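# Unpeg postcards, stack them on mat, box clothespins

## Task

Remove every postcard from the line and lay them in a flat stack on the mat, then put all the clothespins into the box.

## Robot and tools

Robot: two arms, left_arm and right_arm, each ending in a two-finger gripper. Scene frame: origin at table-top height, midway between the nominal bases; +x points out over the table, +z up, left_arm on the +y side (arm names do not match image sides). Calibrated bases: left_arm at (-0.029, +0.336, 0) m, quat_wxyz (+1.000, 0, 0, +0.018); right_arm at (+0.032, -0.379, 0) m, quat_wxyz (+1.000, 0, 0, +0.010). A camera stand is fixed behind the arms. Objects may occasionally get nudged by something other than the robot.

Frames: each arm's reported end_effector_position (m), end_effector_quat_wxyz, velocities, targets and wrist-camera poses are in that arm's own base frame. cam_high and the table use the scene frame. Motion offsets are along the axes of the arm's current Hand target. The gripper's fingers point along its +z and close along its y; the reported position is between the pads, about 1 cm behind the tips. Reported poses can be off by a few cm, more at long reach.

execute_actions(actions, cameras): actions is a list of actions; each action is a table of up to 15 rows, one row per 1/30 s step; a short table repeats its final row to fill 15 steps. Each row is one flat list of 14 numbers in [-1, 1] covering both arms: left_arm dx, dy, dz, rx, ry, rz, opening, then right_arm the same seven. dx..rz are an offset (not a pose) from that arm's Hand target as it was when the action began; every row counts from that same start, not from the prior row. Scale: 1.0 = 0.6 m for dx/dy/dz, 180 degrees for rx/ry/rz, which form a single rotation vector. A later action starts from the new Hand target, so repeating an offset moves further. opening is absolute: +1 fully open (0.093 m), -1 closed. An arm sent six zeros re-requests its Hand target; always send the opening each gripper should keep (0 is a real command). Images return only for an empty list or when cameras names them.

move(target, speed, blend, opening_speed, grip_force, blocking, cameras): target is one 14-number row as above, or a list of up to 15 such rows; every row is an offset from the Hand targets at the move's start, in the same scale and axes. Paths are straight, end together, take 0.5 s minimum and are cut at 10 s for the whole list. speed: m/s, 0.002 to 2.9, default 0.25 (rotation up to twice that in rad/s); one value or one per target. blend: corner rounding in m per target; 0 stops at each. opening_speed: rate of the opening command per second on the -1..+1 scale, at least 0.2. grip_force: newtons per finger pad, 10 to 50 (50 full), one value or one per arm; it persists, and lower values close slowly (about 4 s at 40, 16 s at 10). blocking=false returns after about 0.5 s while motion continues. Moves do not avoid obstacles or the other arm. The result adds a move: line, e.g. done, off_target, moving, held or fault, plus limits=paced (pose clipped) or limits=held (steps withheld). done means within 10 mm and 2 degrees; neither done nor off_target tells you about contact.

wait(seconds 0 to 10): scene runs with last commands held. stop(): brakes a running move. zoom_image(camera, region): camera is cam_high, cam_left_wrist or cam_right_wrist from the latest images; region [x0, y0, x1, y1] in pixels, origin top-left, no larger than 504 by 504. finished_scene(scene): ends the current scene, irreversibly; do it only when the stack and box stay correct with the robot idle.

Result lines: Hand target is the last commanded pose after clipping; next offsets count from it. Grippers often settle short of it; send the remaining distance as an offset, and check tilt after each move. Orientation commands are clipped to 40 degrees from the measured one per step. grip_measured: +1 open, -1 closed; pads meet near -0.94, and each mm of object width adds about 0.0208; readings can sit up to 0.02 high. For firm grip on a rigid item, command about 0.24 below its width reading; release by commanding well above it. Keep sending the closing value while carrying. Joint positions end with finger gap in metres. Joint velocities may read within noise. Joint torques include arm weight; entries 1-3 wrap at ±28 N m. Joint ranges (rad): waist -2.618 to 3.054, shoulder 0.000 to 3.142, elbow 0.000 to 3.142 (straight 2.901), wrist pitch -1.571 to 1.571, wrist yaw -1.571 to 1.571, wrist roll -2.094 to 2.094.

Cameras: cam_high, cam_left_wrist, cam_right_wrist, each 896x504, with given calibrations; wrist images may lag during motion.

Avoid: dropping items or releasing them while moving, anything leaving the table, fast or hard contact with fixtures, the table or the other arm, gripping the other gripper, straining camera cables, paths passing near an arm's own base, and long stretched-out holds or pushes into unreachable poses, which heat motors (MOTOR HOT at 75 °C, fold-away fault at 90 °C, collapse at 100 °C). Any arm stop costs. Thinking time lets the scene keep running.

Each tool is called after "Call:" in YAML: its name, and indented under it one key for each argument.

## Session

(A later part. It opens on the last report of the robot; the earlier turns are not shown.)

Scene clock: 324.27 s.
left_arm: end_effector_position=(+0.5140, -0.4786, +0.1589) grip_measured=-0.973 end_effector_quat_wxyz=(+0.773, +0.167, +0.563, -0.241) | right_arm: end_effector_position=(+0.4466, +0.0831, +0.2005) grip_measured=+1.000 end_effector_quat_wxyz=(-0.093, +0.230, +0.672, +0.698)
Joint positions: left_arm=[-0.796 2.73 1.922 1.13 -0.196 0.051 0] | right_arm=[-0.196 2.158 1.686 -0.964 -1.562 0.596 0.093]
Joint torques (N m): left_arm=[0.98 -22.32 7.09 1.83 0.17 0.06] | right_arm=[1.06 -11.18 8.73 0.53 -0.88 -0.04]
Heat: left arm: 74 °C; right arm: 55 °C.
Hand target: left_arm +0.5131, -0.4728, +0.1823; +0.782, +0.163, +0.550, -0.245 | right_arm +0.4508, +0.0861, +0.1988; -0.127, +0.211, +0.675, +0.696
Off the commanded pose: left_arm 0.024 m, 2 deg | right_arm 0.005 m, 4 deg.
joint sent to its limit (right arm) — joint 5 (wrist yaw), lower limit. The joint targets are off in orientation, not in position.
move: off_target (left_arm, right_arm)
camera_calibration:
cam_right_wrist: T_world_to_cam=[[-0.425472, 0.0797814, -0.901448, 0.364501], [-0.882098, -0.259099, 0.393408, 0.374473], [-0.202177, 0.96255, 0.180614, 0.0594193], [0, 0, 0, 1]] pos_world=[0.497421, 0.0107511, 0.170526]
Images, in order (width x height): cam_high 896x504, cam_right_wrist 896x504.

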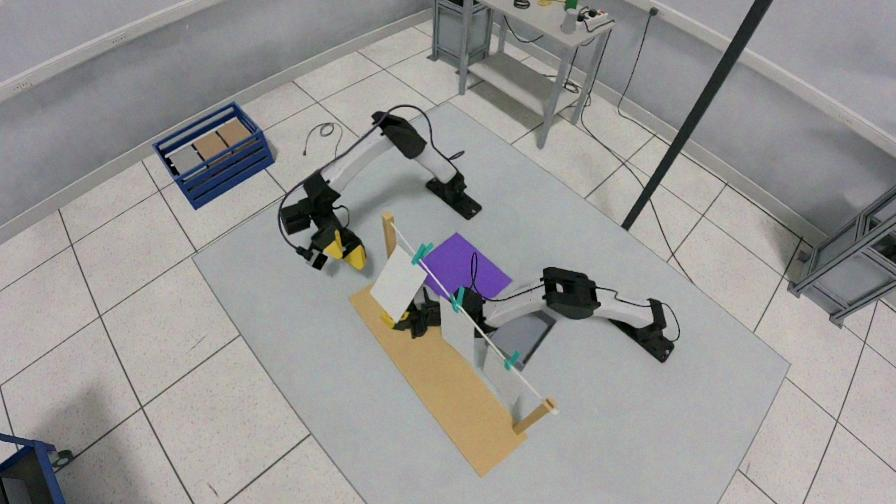

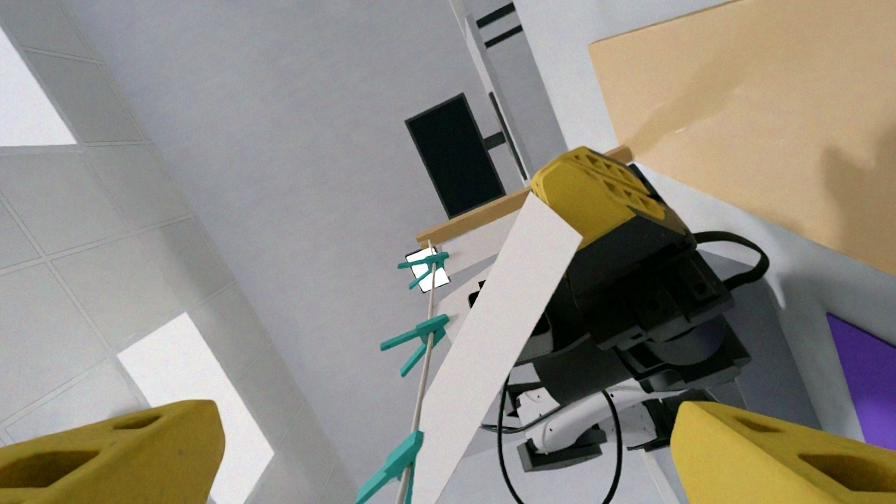

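Call:
move:
  target:
    - [0, 0, -0.2833, 0, 0, 0, -1, 0, 0, 0, 0, 0, 0, 1]
    - [-0.3236, 0.2014, -0.595, 0, 0.1111, 0, -1, 0, 0, 0, 0, 0, 0, 1]
  speed: [0.12, 0.25]
  cameras: ["cam_right_wrist", "cam_high"]

Scene clock: 365.07 s.
left_arm: end_effector_position=(+0.2479, -0.1459, +0.2274) grip_measured=-0.973 end_effector_quat_wxyz=(+0.668, +0.201, +0.685, -0.212) | right_arm: end_effector_position=(+0.4466, +0.0831, +0.2005) grip_measured=+1.000 end_effector_quat_wxyz=(-0.094, +0.231, +0.672, +0.698)
Joint positions: left_arm=[-0.446 0.547 0.232 0.297 0.148 -0.019 0] | right_arm=[-0.196 2.158 1.686 -0.964 -1.562 0.599 0.093]
Joint torques (N m): left_arm=[0.92 0.43 13.42 1.81 0.13 0.07] | right_arm=[0.88 -11.41 8.46 0.53 -0.87 -0.03]
Heat: left arm: 86 °C; right arm: 56 °C. Fold the left arm in close to its base, or ease its load, before you think long.
Hand target: left_arm +0.2491, -0.1462, +0.2409; +0.675, +0.203, +0.677, -0.213 | right_arm +0.4508, +0.0861, +0.1988; -0.127, +0.211, +0.675, +0.696
Off the commanded pose: left_arm 0.013 m, 1 deg | right_arm 0.005 m, 4 deg.
MOTOR HOT: joint 2 (shoulder) of the left arm reports 86 °C; the controller's stop level is 90 °C. To cool a motor, set the load down, stop pushing, or move to a pose that needs little force.
joint sent to its limit (right arm) — joint 5 (wrist yaw), lower limit. The joint targets are off in orientation, not in position.
move: off_target (left_arm, right_arm)
camera_calibration:
cam_right_wrist: T_world_to_cam=[[-0.428111, 0.0804002, -0.900143, 0.365361], [-0.88096, -0.259288, 0.395828, 0.373489], [-0.201572, 0.962448, 0.181833, 0.0589284], [0, 0, 0, 1]] pos_world=[0.497322, 0.0107507, 0.170325]
Images, in order (width x height): cam_high 896x504, cam_right_wrist 896x504.

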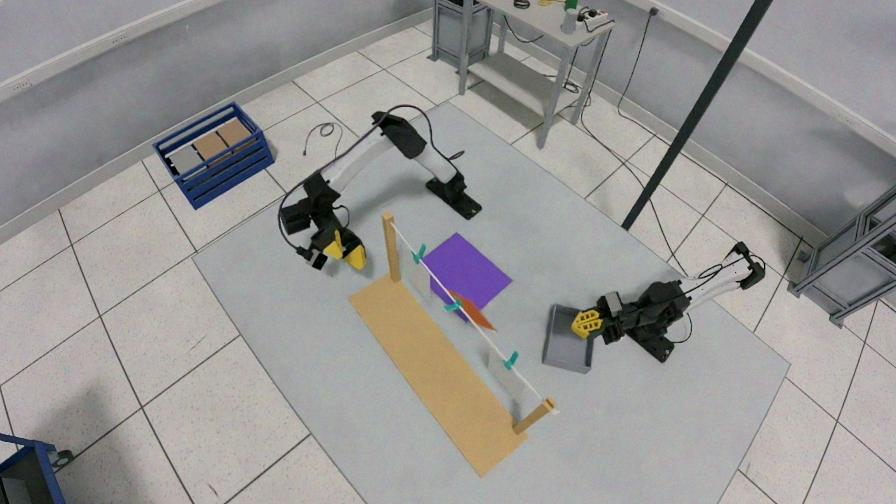

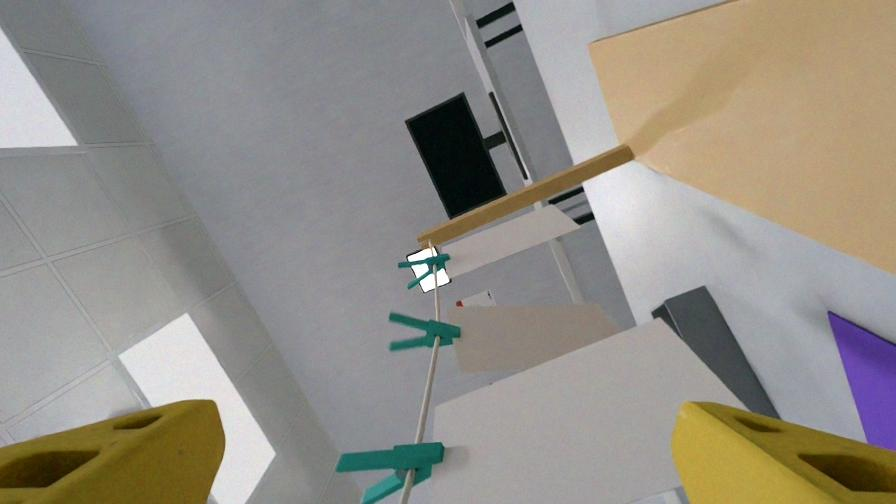

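Call:
wait:
  seconds: 1
  cameras: ["cam_high", "cam_left_wrist"]

Scene clock: 410.57 s.
left_arm: end_effector_position=(+0.2479, -0.1459, +0.2273) grip_measured=-0.973 end_effector_quat_wxyz=(+0.668, +0.201, +0.685, -0.212) | right_arm: end_effector_position=(+0.4466, +0.0831, +0.2005) grip_measured=+1.000 end_effector_quat_wxyz=(-0.094, +0.231, +0.672, +0.698)
Joint positions: left_arm=[-0.446 0.547 0.232 0.296 0.148 -0.019 0] | right_arm=[-0.196 2.158 1.686 -0.964 -1.562 0.599 0.093]
Joint torques (N m): left_arm=[0.91 0.43 13.42 1.81 0.13 0.07] | right_arm=[1.03 -11.41 8.51 0.54 -0.86 -0.02]
Heat: left arm: 63 °C; right arm: 57 °C.
Hand target: left_arm +0.2492, -0.1461, +0.2410; +0.675, +0.203, +0.677, -0.213 | right_arm +0.4508, +0.0861, +0.1988; -0.127, +0.211, +0.675, +0.696
Tool commands: left_gripper/opening=-1.0 right_gripper/opening=+1.0
Off the commanded pose: left_arm 0.014 m, 1 deg | right_arm 0.005 m, 4 deg.
MOTOR HOT: cleared for the motors of the left arm.
wait: 1.00 s; at rest from the start
camera_calibration:
cam_left_wrist: T_world_to_cam=[[-0.535656, -0.843205, 0.045593, -0.00207075], [-0.446355, 0.236893, -0.86293, 0.372766], [0.716826, -0.482584, -0.503262, -0.0424063], [0, 0, 0, 1]] pos_world=[0.195675, -0.110516, 0.300424]
Images, in order (width x height): cam_high 896x504, cam_left_wrist 896x504.

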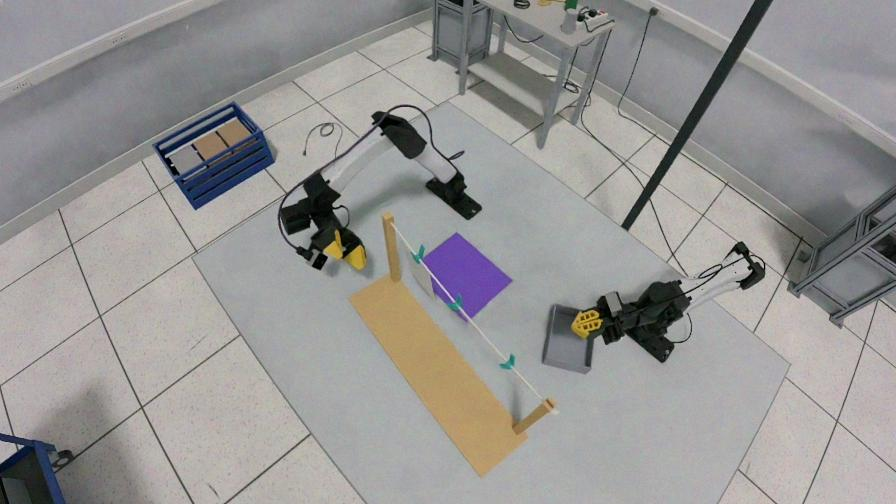

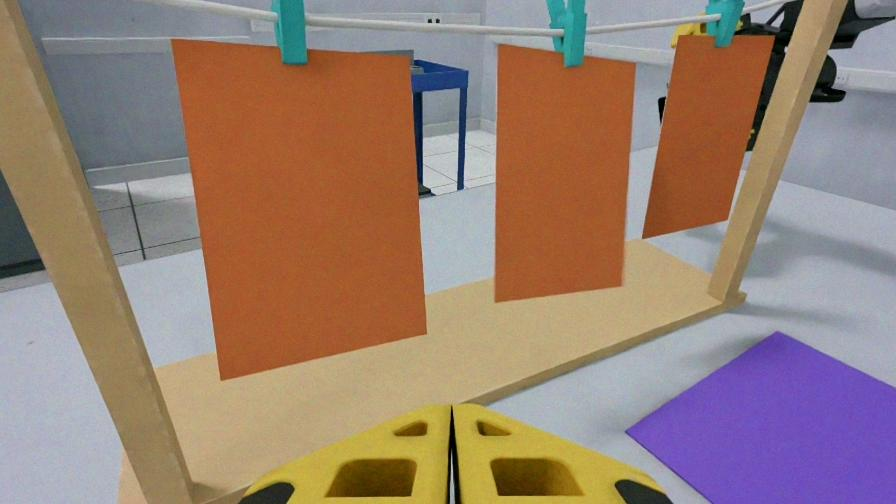

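Call:
move:
  target:
    - [0,0,0,0,0,0,-1, 0.1285, -0.0278, -0.09, 0.084, -0.1368, -0.6424, -1]
    - [0,0,0,0,0,0,-1, 0.3343, -0.1743, -0.0985, 0.1053, -0.3201, -0.6327, -1]
    - [0,0,0,0,0,0,-1, 0.1995, -0.3388, 0.3163, 0.1053, -0.3201, -0.6327, -1]
  blend: [0.02, 0.02, 0]
  speed: 0.3
  cameras: ["all"]

Scene clock: 471.23 s.
left_arm: end_effector_position=(+0.2479, -0.1460, +0.2272) grip_measured=-0.973 end_effector_quat_wxyz=(+0.667, +0.202, +0.685, -0.212) | right_arm: end_effector_position=(+0.2721, +0.2915, +0.0572) grip_measured=-0.972 end_effector_quat_wxyz=(+0.622, -0.229, +0.732, +0.161)
Joint positions: left_arm=[-0.446 0.547 0.232 0.296 0.148 -0.019 0] | right_arm=[0.998 2.023 0.349 1.479 0.434 0.033 0]
Joint torques (N m): left_arm=[0.91 0.4 13.44 1.81 0.13 0.07] | right_arm=[0.94 -6.48 4.64 3.05 0.19 0.04]
Heat: left arm: 67 °C; right arm: 57 °C.
Hand target: left_arm +0.2491, -0.1462, +0.2409; +0.675, +0.203, +0.677, -0.213 | right_arm +0.2754, +0.2991, +0.0746; +0.744, -0.183, +0.602, +0.226
Off the commanded pose: left_arm 0.014 m, 1 deg | right_arm 0.019 m, 22 deg.
joint sent to its limit (right arm) — joint 4 (wrist pitch), upper limit. The joint targets are off in orientation, not in position.
move: off_target (left_arm, right_arm); limits=paced
camera_calibration:
cam_left_wrist: T_world_to_cam=[[-0.535986, -0.842993, 0.045639, -0.00199048], [-0.446546, 0.237212, -0.862744, 0.372697], [0.716461, -0.482798, -0.503577, -0.0423126], [0, 0, 0, 1]] pos_world=[0.195675, -0.110515, 0.300325]
cam_right_wrist: T_world_to_cam=[[0.539585, -0.839638, 0.0621061, 0.094771], [-0.462574, -0.357286, -0.811401, 0.314313], [0.703473, 0.409091, -0.58118, -0.191918], [0, 0, 0, 1]] pos_world=[0.229265, 0.270385, 0.137609]

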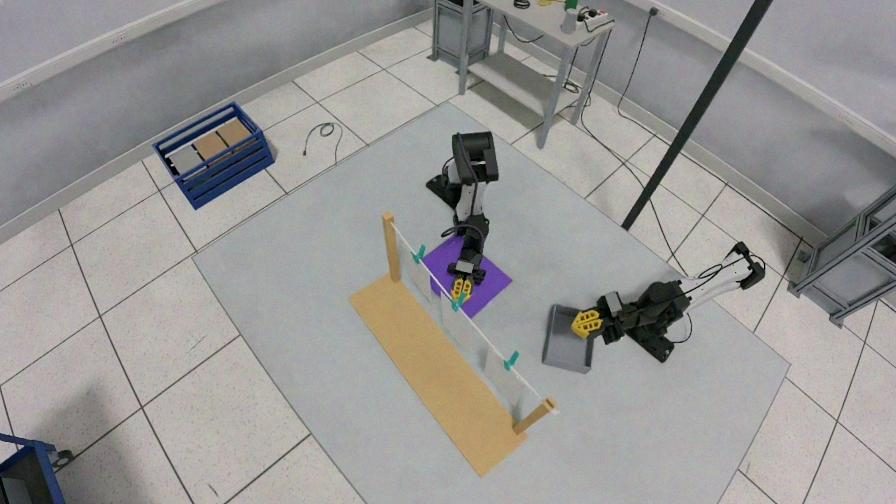

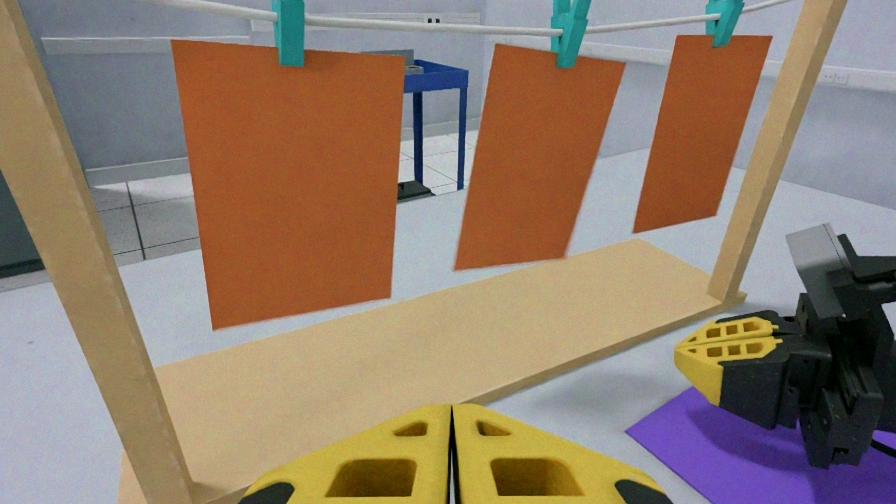

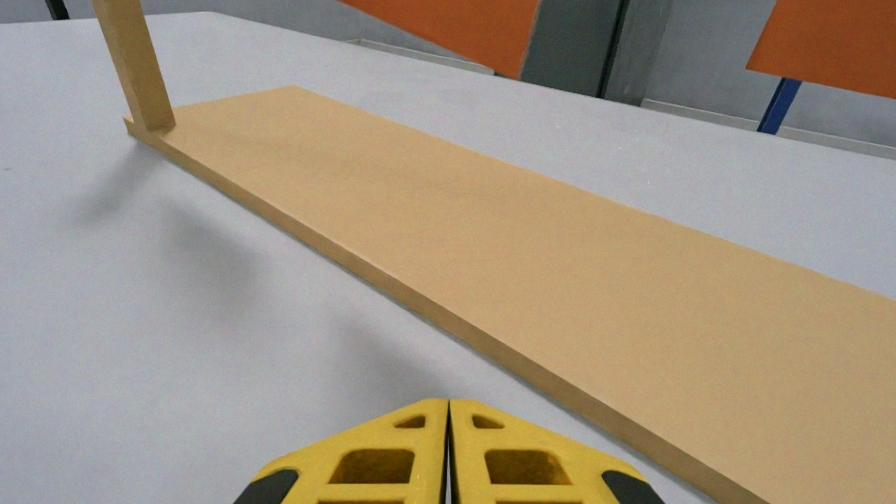

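Call:
move:
  target: [-0.1863, -0.228, 0.4353, 0.2063, 0.034, 0.015, 1, -0.2468, -0.2103, -0.236, -0.1295, 0.1317, 0.277, 1]
  speed: 0.25
  cameras: ["all"]

Scene clock: 523.03 s.
left_arm: end_effector_position=(+0.3896, -0.3996, +0.3497) grip_measured=+1.000 end_effector_quat_wxyz=(+0.541, +0.425, +0.612, -0.390) | right_arm: end_effector_position=(+0.2008, +0.1030, +0.1809) grip_measured=+1.000 end_effector_quat_wxyz=(+0.390, -0.090, +0.701, +0.590)
Joint positions: left_arm=[-0.627 1.826 1.622 0.071 0.6 0.058 0.093] | right_arm=[-0.364 0.856 0.063 0.799 -1.48 0.865 0.093]
Joint torques (N m): left_arm=[-0.31 -10.21 13.18 1.71 0.2 0.18] | right_arm=[-0.9 -0.13 9.05 1.49 -0.08 -0.15]
Heat: left arm: 69 °C; right arm: 68 °C.
Hand target: left_arm +0.3891, -0.4049, +0.3545; +0.543, +0.434, +0.604, -0.390 | right_arm +0.2046, +0.1001, +0.1898; +0.396, -0.098, +0.700, +0.586
Off the commanded pose: left_arm 0.007 m, 1 deg | right_arm 0.010 m, 1 deg.
move: done
camera_calibration:
cam_left_wrist: T_world_to_cam=[[-0.931211, -0.362379, 0.0390867, 0.202846], [-0.240125, 0.529279, -0.813759, 0.620967], [0.274201, -0.767167, -0.579887, -0.119241], [0, 0, 0, 1]] pos_world=[0.370698, -0.346635, 0.428243]
cam_right_wrist: T_world_to_cam=[[0.597585, -0.28877, -0.748, 0.0455036], [-0.794715, -0.0895273, -0.600343, 0.315281], [0.106394, 0.953204, -0.28299, 0.0170619], [0, 0, 0, 1]] pos_world=[0.221551, 0.0251029, 0.228142]

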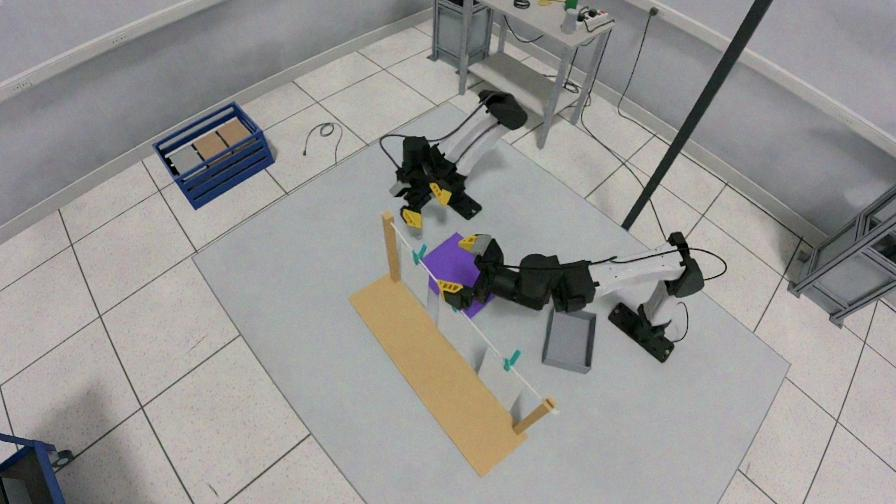

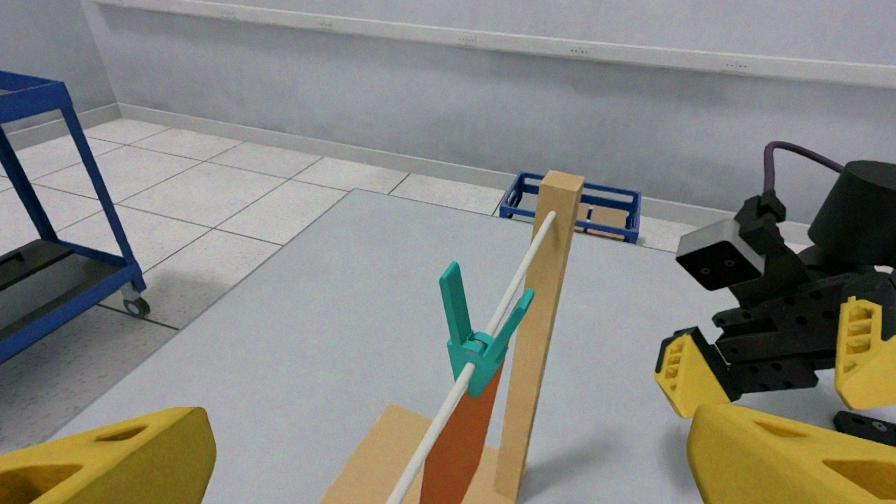

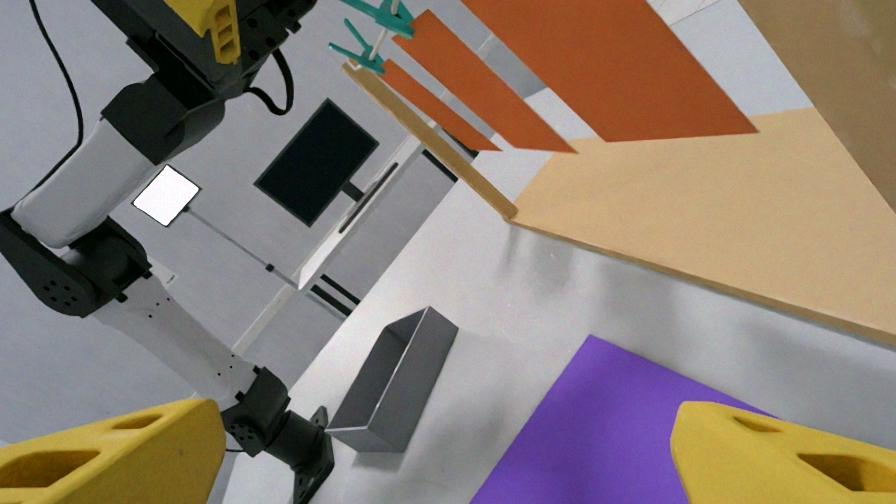

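Call:
zoom_image:
  camera: "cam_left_wrist"
  region: [600, 180, 896, 504]

Call:
zoom_image:
  camera: "cam_left_wrist"
  region: [380, 220, 620, 420]

Scaled by 1.556 from the camera's 896x504 image, which has a finer 1280x720 frame.

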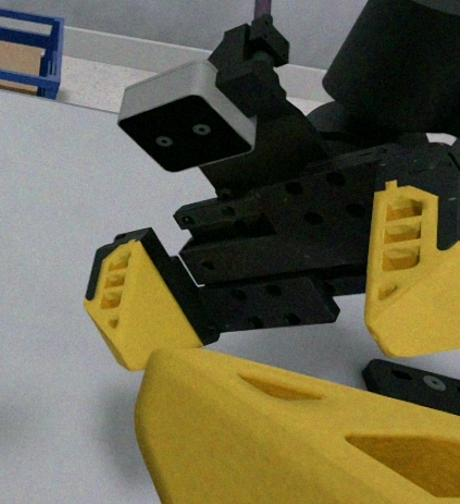

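Scaled by 2.100 from the camera's 896x504 image, which has a finer 1280x720 frame.

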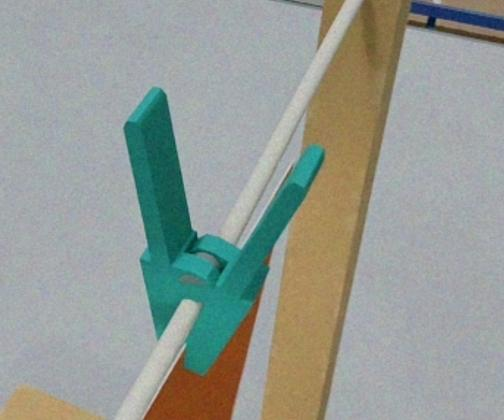

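Call:
move:
  target:
    - [0.0, -0.023, 0.168, 0, 0, 0, 1, 0, 0, 0, 0, 0, 0, 1]
    - [0.075, -0.023, 0.1618, 0, 0, 0, 1, 0, 0, 0, 0, 0, 0, 1]
  speed: [0.15, 0.1]
  cameras: ["all"]

Call:
zoom_image:
  camera: "cam_left_wrist"
  region: [300, 220, 620, 504]

Call:
zoom_image:
  camera: "cam_right_wrist"
  region: [140, 0, 500, 180]

Scene clock: 584.23 s.
left_arm: end_effector_position=(+0.4053, -0.5023, +0.2968) grip_measured=+1.000 end_effector_quat_wxyz=(+0.542, +0.437, +0.601, -0.392) | right_arm: end_effector_position=(+0.2007, +0.1030, +0.1809) grip_measured=+1.000 end_effector_quat_wxyz=(+0.389, -0.090, +0.701, +0.590)
Joint positions: left_arm=[-0.771 2.161 1.882 0.161 0.482 0.059 0.093] | right_arm=[-0.364 0.856 0.063 0.798 -1.48 0.865 0.093]
Joint torques (N m): left_arm=[0.81 -17.4 7.9 1.86 0.04 -0.02] | right_arm=[-0.85 -0.23 9.03 1.52 -0.09 -0.11]
Heat: left arm: 72 °C; right arm: 60 °C.
Hand target: left_arm +0.4052, -0.4963, +0.2997; +0.543, +0.434, +0.604, -0.390 | right_arm +0.2045, +0.1002, +0.1896; +0.397, -0.097, +0.700, +0.586
Off the commanded pose: left_arm 0.007 m, 1 deg | right_arm 0.010 m, 1 deg.
move: done
camera_calibration:
cam_left_wrist: T_world_to_cam=[[-0.941122, -0.337571, 0.0183171, 0.20499], [-0.208401, 0.536639, -0.817672, 0.628002], [0.266192, -0.773346, -0.575393, -0.234223], [0, 0, 0, 1]] pos_world=[0.386146, -0.448947, 0.374975]
cam_right_wrist: T_world_to_cam=[[0.597115, -0.288369, -0.74853, 0.0456438], [-0.795136, -0.0895947, -0.599777, 0.315187], [0.105893, 0.953319, -0.282791, 0.0170967], [0, 0, 0, 1]] pos_world=[0.221551, 0.0251027, 0.228042]

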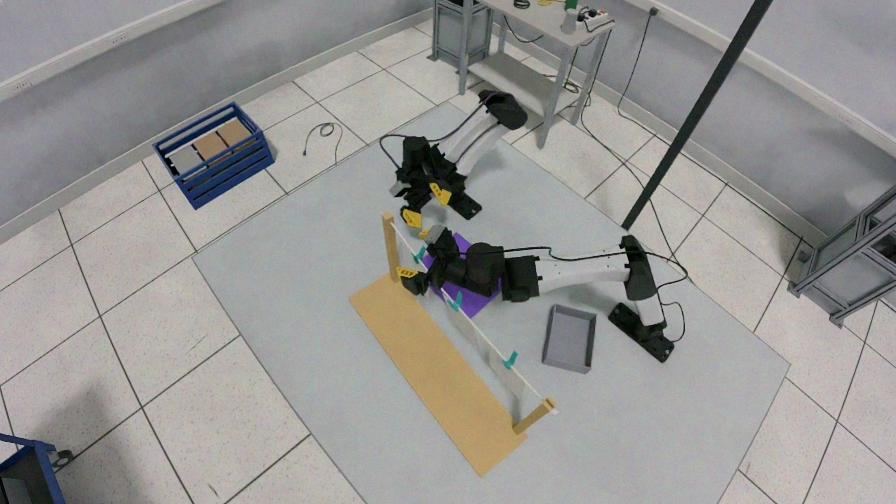

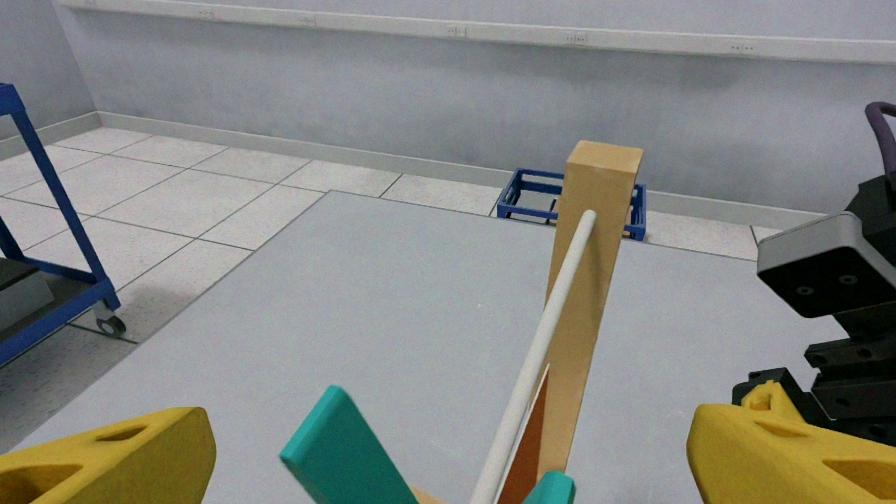

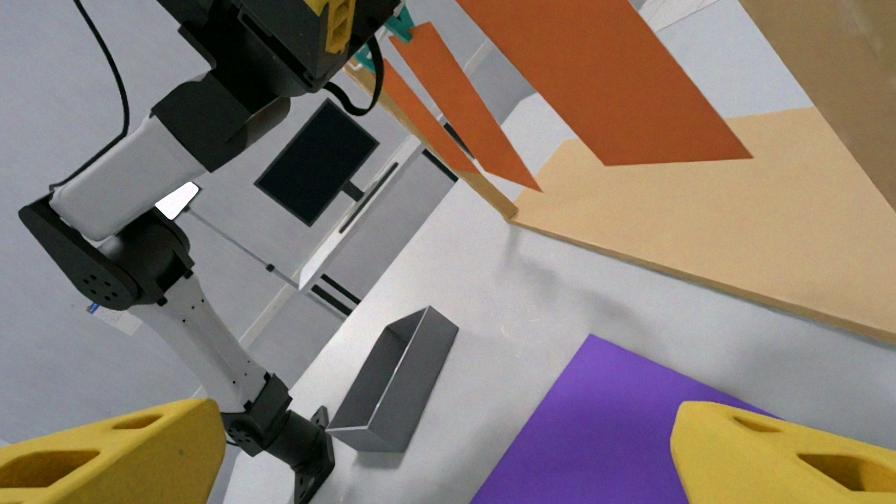

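Scaled by 1.575 from the camera's 896x504 image, which has a finer 1280x720 frame.

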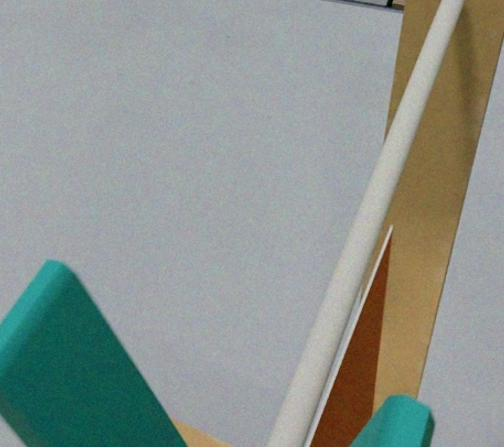

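Scaled by 1.400 from the camera's 896x504 image, which has a finer 1280x720 frame.

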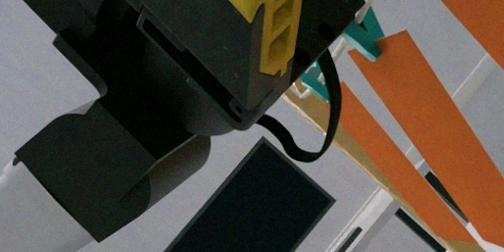

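Call:
move:
  target: [0.0125, 0.0488, 0.0208, 0, 0, -0.2222, 0.56, 0, 0, 0, 0, 0, 0, 1]
  speed: 0.1
  cameras: ["all"]

Call:
zoom_image:
  camera: "cam_high"
  region: [360, 190, 520, 330]

Scene clock: 646.10 s.
left_arm: end_effector_position=(+0.4325, -0.4947, +0.3085) grip_measured=+0.561 end_effector_quat_wxyz=(+0.400, +0.207, +0.699, -0.555) | right_arm: end_effector_position=(+0.2007, +0.1030, +0.1809) grip_measured=+1.000 end_effector_quat_wxyz=(+0.389, -0.090, +0.701, +0.590)
Joint positions: left_arm=[-0.728 2.217 1.978 0.167 0.505 -0.623 0.072] | right_arm=[-0.364 0.856 0.063 0.798 -1.48 0.865 0.093]
Joint torques (N m): left_arm=[0.58 -12.64 12.01 1.52 0.19 -0.11] | right_arm=[-0.83 -0.17 9.07 1.52 -0.1 -0.12]
Heat: left arm: 74 °C; right arm: 63 °C. Fold the left arm in close to its base, or ease its load, before you think long.
Hand target: left_arm +0.4366, -0.4980, +0.2910; +0.377, +0.201, +0.716, -0.553 | right_arm +0.2045, +0.1002, +0.1896; +0.397, -0.097, +0.700, +0.586
Off the commanded pose: left_arm 0.018 m, 3 deg | right_arm 0.010 m, 1 deg.
MOTOR HOT: joint 2 (shoulder) of the left arm reports 74 °C; the controller's stop level is 90 °C. To cool a motor, set the load down, stop pushing, or move to a pose that needs little force.
move: off_target (left_arm)
camera_calibration:
cam_left_wrist: T_world_to_cam=[[-0.709888, -0.318832, 0.628017, -0.0458895], [-0.704281, 0.312661, -0.637363, 0.687249], [0.00685534, -0.894756, -0.446502, -0.21656], [0, 0, 0, 1]] pos_world=[0.452924, -0.423276, 0.370151]
cam_right_wrist: T_world_to_cam=[[0.597115, -0.288369, -0.74853, 0.0456438], [-0.795136, -0.0895947, -0.599777, 0.315187], [0.105893, 0.953319, -0.282791, 0.0170967], [0, 0, 0, 1]] pos_world=[0.221551, 0.0251027, 0.228042]

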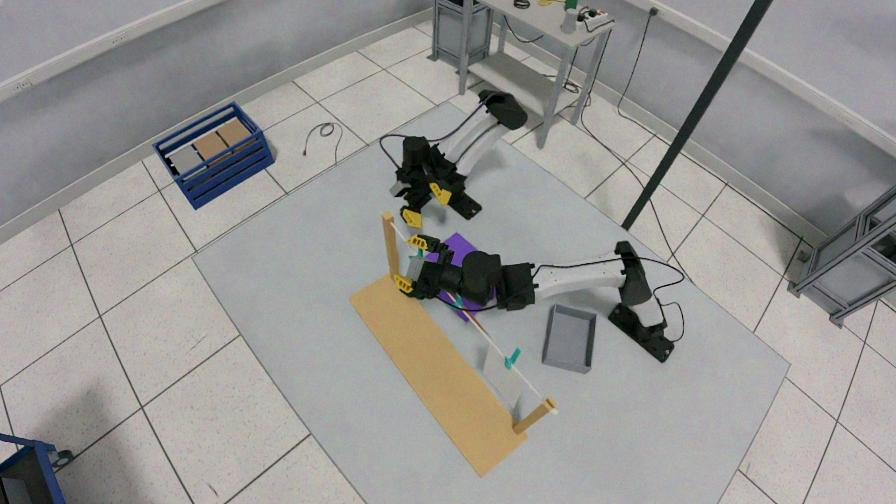

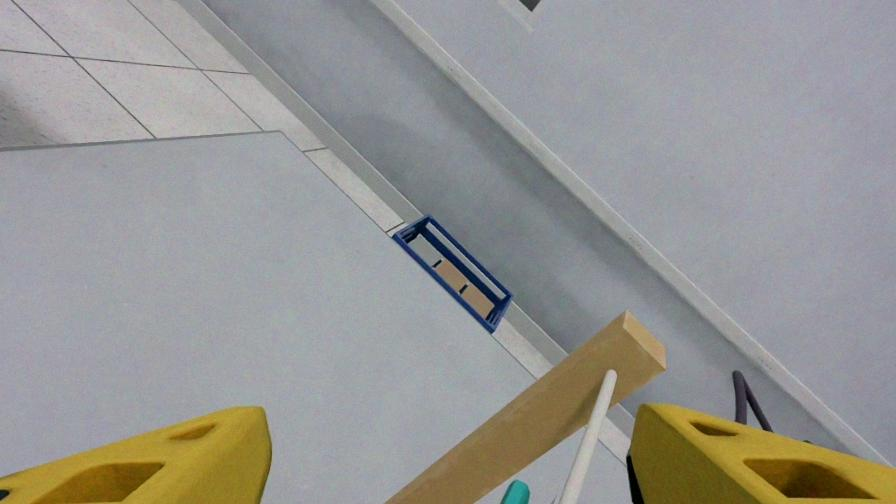

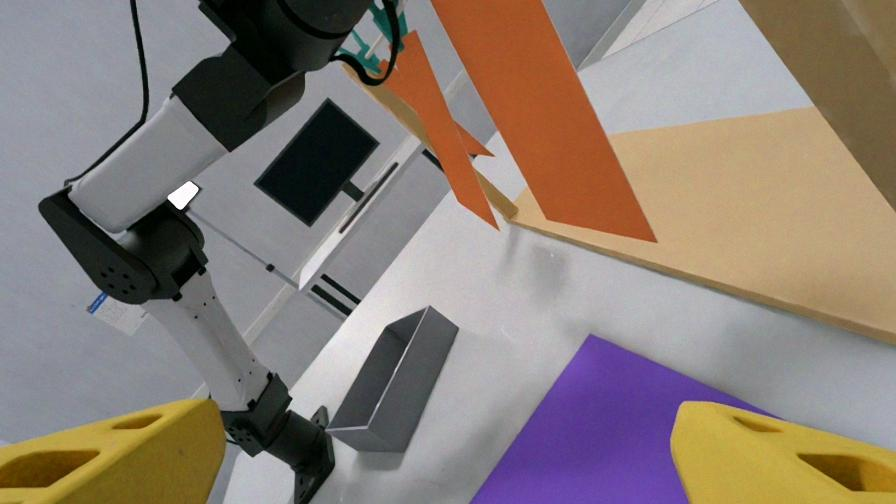

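Scaled by 3.150 from the camera's 896x504 image, which has a finer 1280x720 frame.

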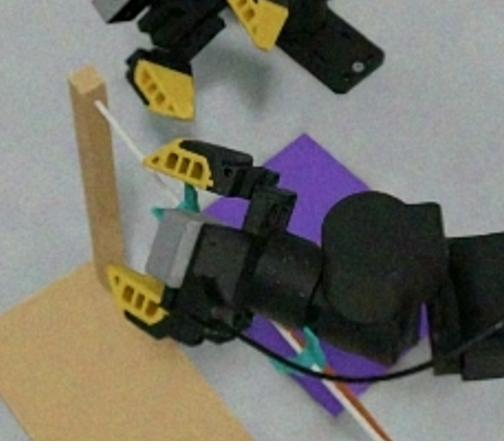

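Call:
move:
  target:
    - [0,0,0,0,0,0,0.56, -0.0505, -0.1118, 0.0595, -0.0111, 0.0124, -0.1278, -0.19]
    - [0,0,0,0,0,0,0.56, -0.0455, -0.1073, 0.1942, -0.0111, 0.0124, -0.1278, -0.19]
  speed: [0.15, 0.08]
  cameras: ["all"]

Call:
zoom_image:
  camera: "cam_high"
  region: [360, 190, 520, 330]

Scene clock: 687.87 s.
left_arm: end_effector_position=(+0.4331, -0.4942, +0.3084) grip_measured=+0.561 end_effector_quat_wxyz=(+0.400, +0.207, +0.699, -0.555) | right_arm: end_effector_position=(+0.3049, +0.1717, +0.1545) grip_measured=-0.187 end_effector_quat_wxyz=(+0.480, -0.246, +0.671, +0.508)
Joint positions: left_arm=[-0.727 2.217 1.978 0.166 0.505 -0.624 0.072] | right_arm=[0.071 1.623 0.36 1.214 -1.093 0.419 0.036]
Joint torques (N m): left_arm=[0.47 -12.63 12.05 1.51 0.19 -0.11] | right_arm=[1.76 -4.56 7.57 2.01 0.15 -0.13]
Heat: left arm: 67 °C; right arm: 63 °C.
Hand target: left_arm +0.4366, -0.4980, +0.2909; +0.377, +0.201, +0.716, -0.553 | right_arm +0.3128, +0.1768, +0.1603; +0.490, -0.253, +0.663, +0.505
Off the commanded pose: left_arm 0.018 m, 3 deg | right_arm 0.011 m, 2 deg.
MOTOR HOT: cleared for the motors of the left arm.
move: off_target (left_arm, right_arm)
camera_calibration:
cam_left_wrist: T_world_to_cam=[[-0.709131, -0.319706, 0.628428, -0.0461809], [-0.705036, 0.311915, -0.636893, 0.687235], [0.00760251, -0.894705, -0.446593, -0.216446], [0, 0, 0, 1]] pos_world=[0.453422, -0.422779, 0.370053]
cam_right_wrist: T_world_to_cam=[[0.825197, -0.361933, -0.433653, -0.122064], [-0.535609, -0.257591, -0.80422, 0.369667], [0.179368, 0.895908, -0.406418, -0.0603183], [0, 0, 0, 1]] pos_world=[0.309543, 0.105084, 0.219845]

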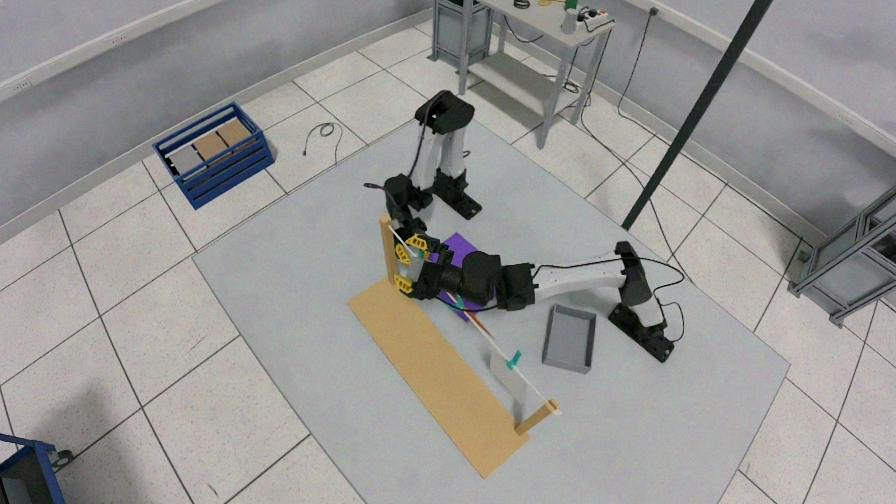

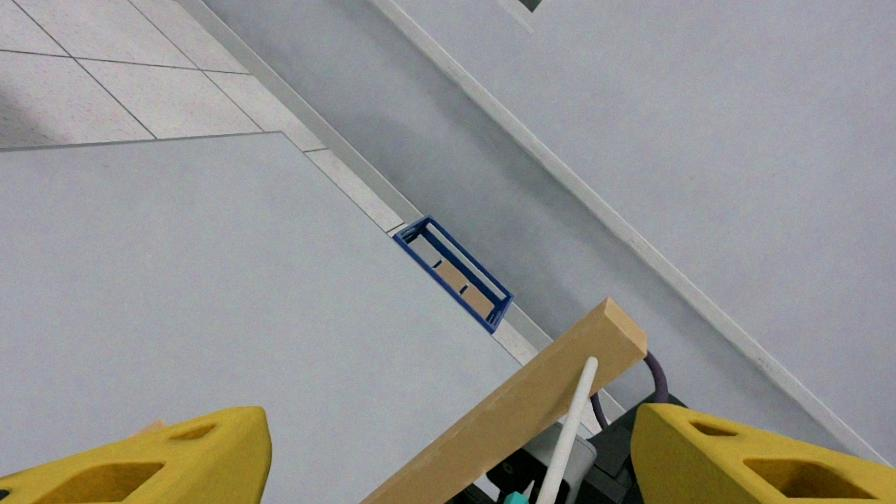

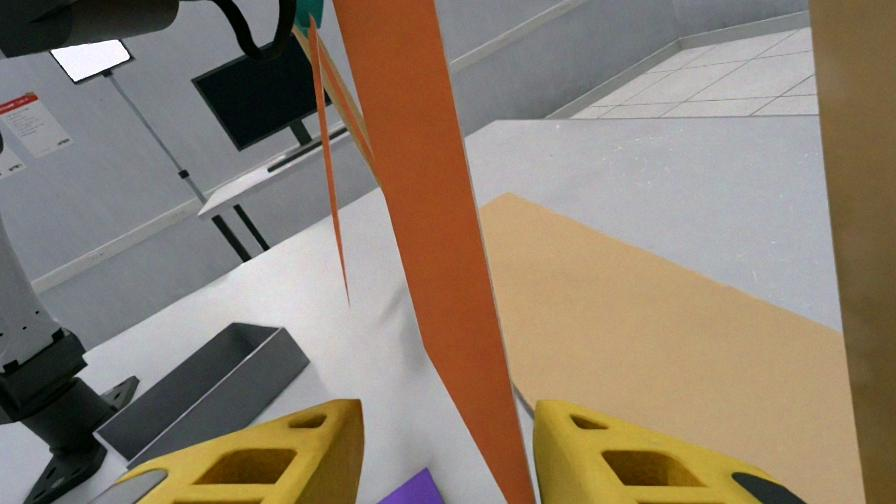

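Scaled by 3.150 from the camera's 896x504 image, which has a finer 1280x720 frame.

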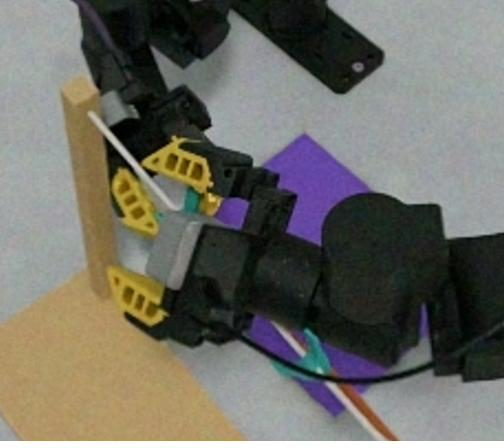

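Call:
move:
  target: [0,0,0,0,0,0,0.56, 0,0,0,0,0,0,-1]
  speed: 0.1
  grip_force: [50, 20]
  cameras: ["cam_right_wrist", "cam_high"]

Scene clock: 702.87 s.
left_arm: end_effector_position=(+0.4333, -0.4941, +0.3098) grip_measured=+0.561 end_effector_quat_wxyz=(+0.401, +0.207, +0.698, -0.555) | right_arm: end_effector_position=(+0.3066, +0.1720, +0.1560) grip_measured=-0.951 end_effector_quat_wxyz=(+0.484, -0.246, +0.670, +0.506)
Joint positions: left_arm=[-0.727 2.217 1.981 0.166 0.505 -0.624 0.072] | right_arm=[0.074 1.623 0.363 1.218 -1.084 0.42 0]
Joint torques (N m): left_arm=[0.43 -12.64 11.75 1.51 0.19 -0.11] | right_arm=[1.58 -4.49 7.25 1.96 0.08 -0.16]
Heat: left arm: 67 °C; right arm: 62 °C.
Hand target: left_arm +0.4367, -0.4979, +0.2909; +0.377, +0.201, +0.716, -0.553 | right_arm +0.3128, +0.1768, +0.1604; +0.490, -0.253, +0.663, +0.505
Off the commanded pose: left_arm 0.020 m, 4 deg | right_arm 0.009 m, 1 deg.
grip_force (N): 50, 20
move: off_target (left_arm)
camera_calibration:
cam_right_wrist: T_world_to_cam=[[0.825984, -0.366782, -0.428045, -0.122979], [-0.531561, -0.254092, -0.80801, 0.370569], [0.187601, 0.894935, -0.404842, -0.0628343], [0, 0, 0, 1]] pos_world=[0.310346, 0.105284, 0.221345]
Images, in order (width x height): cam_high 896x504, cam_right_wrist 896x504.

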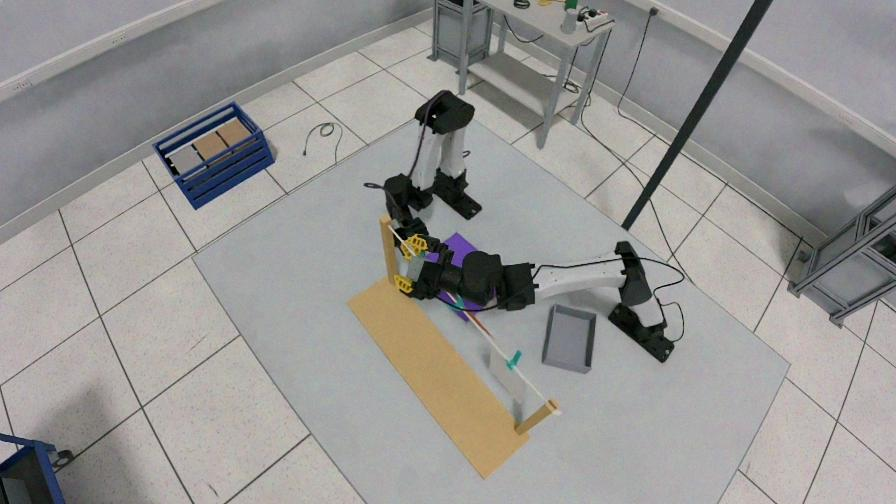

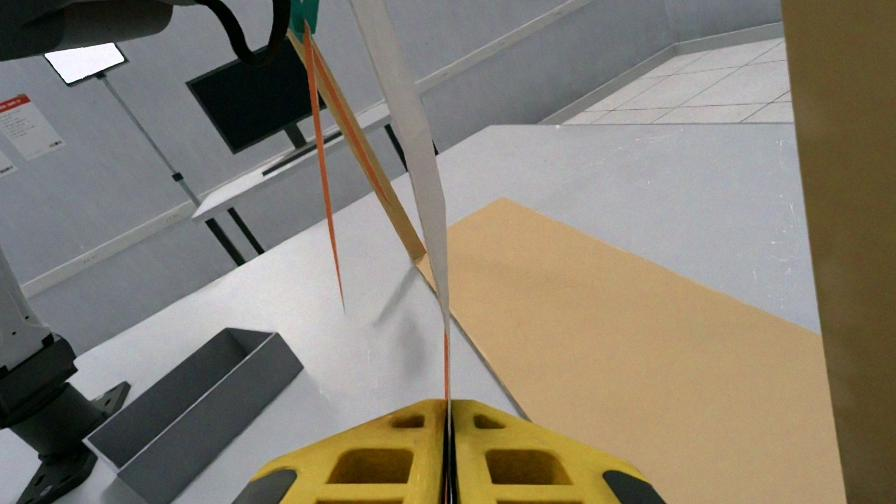

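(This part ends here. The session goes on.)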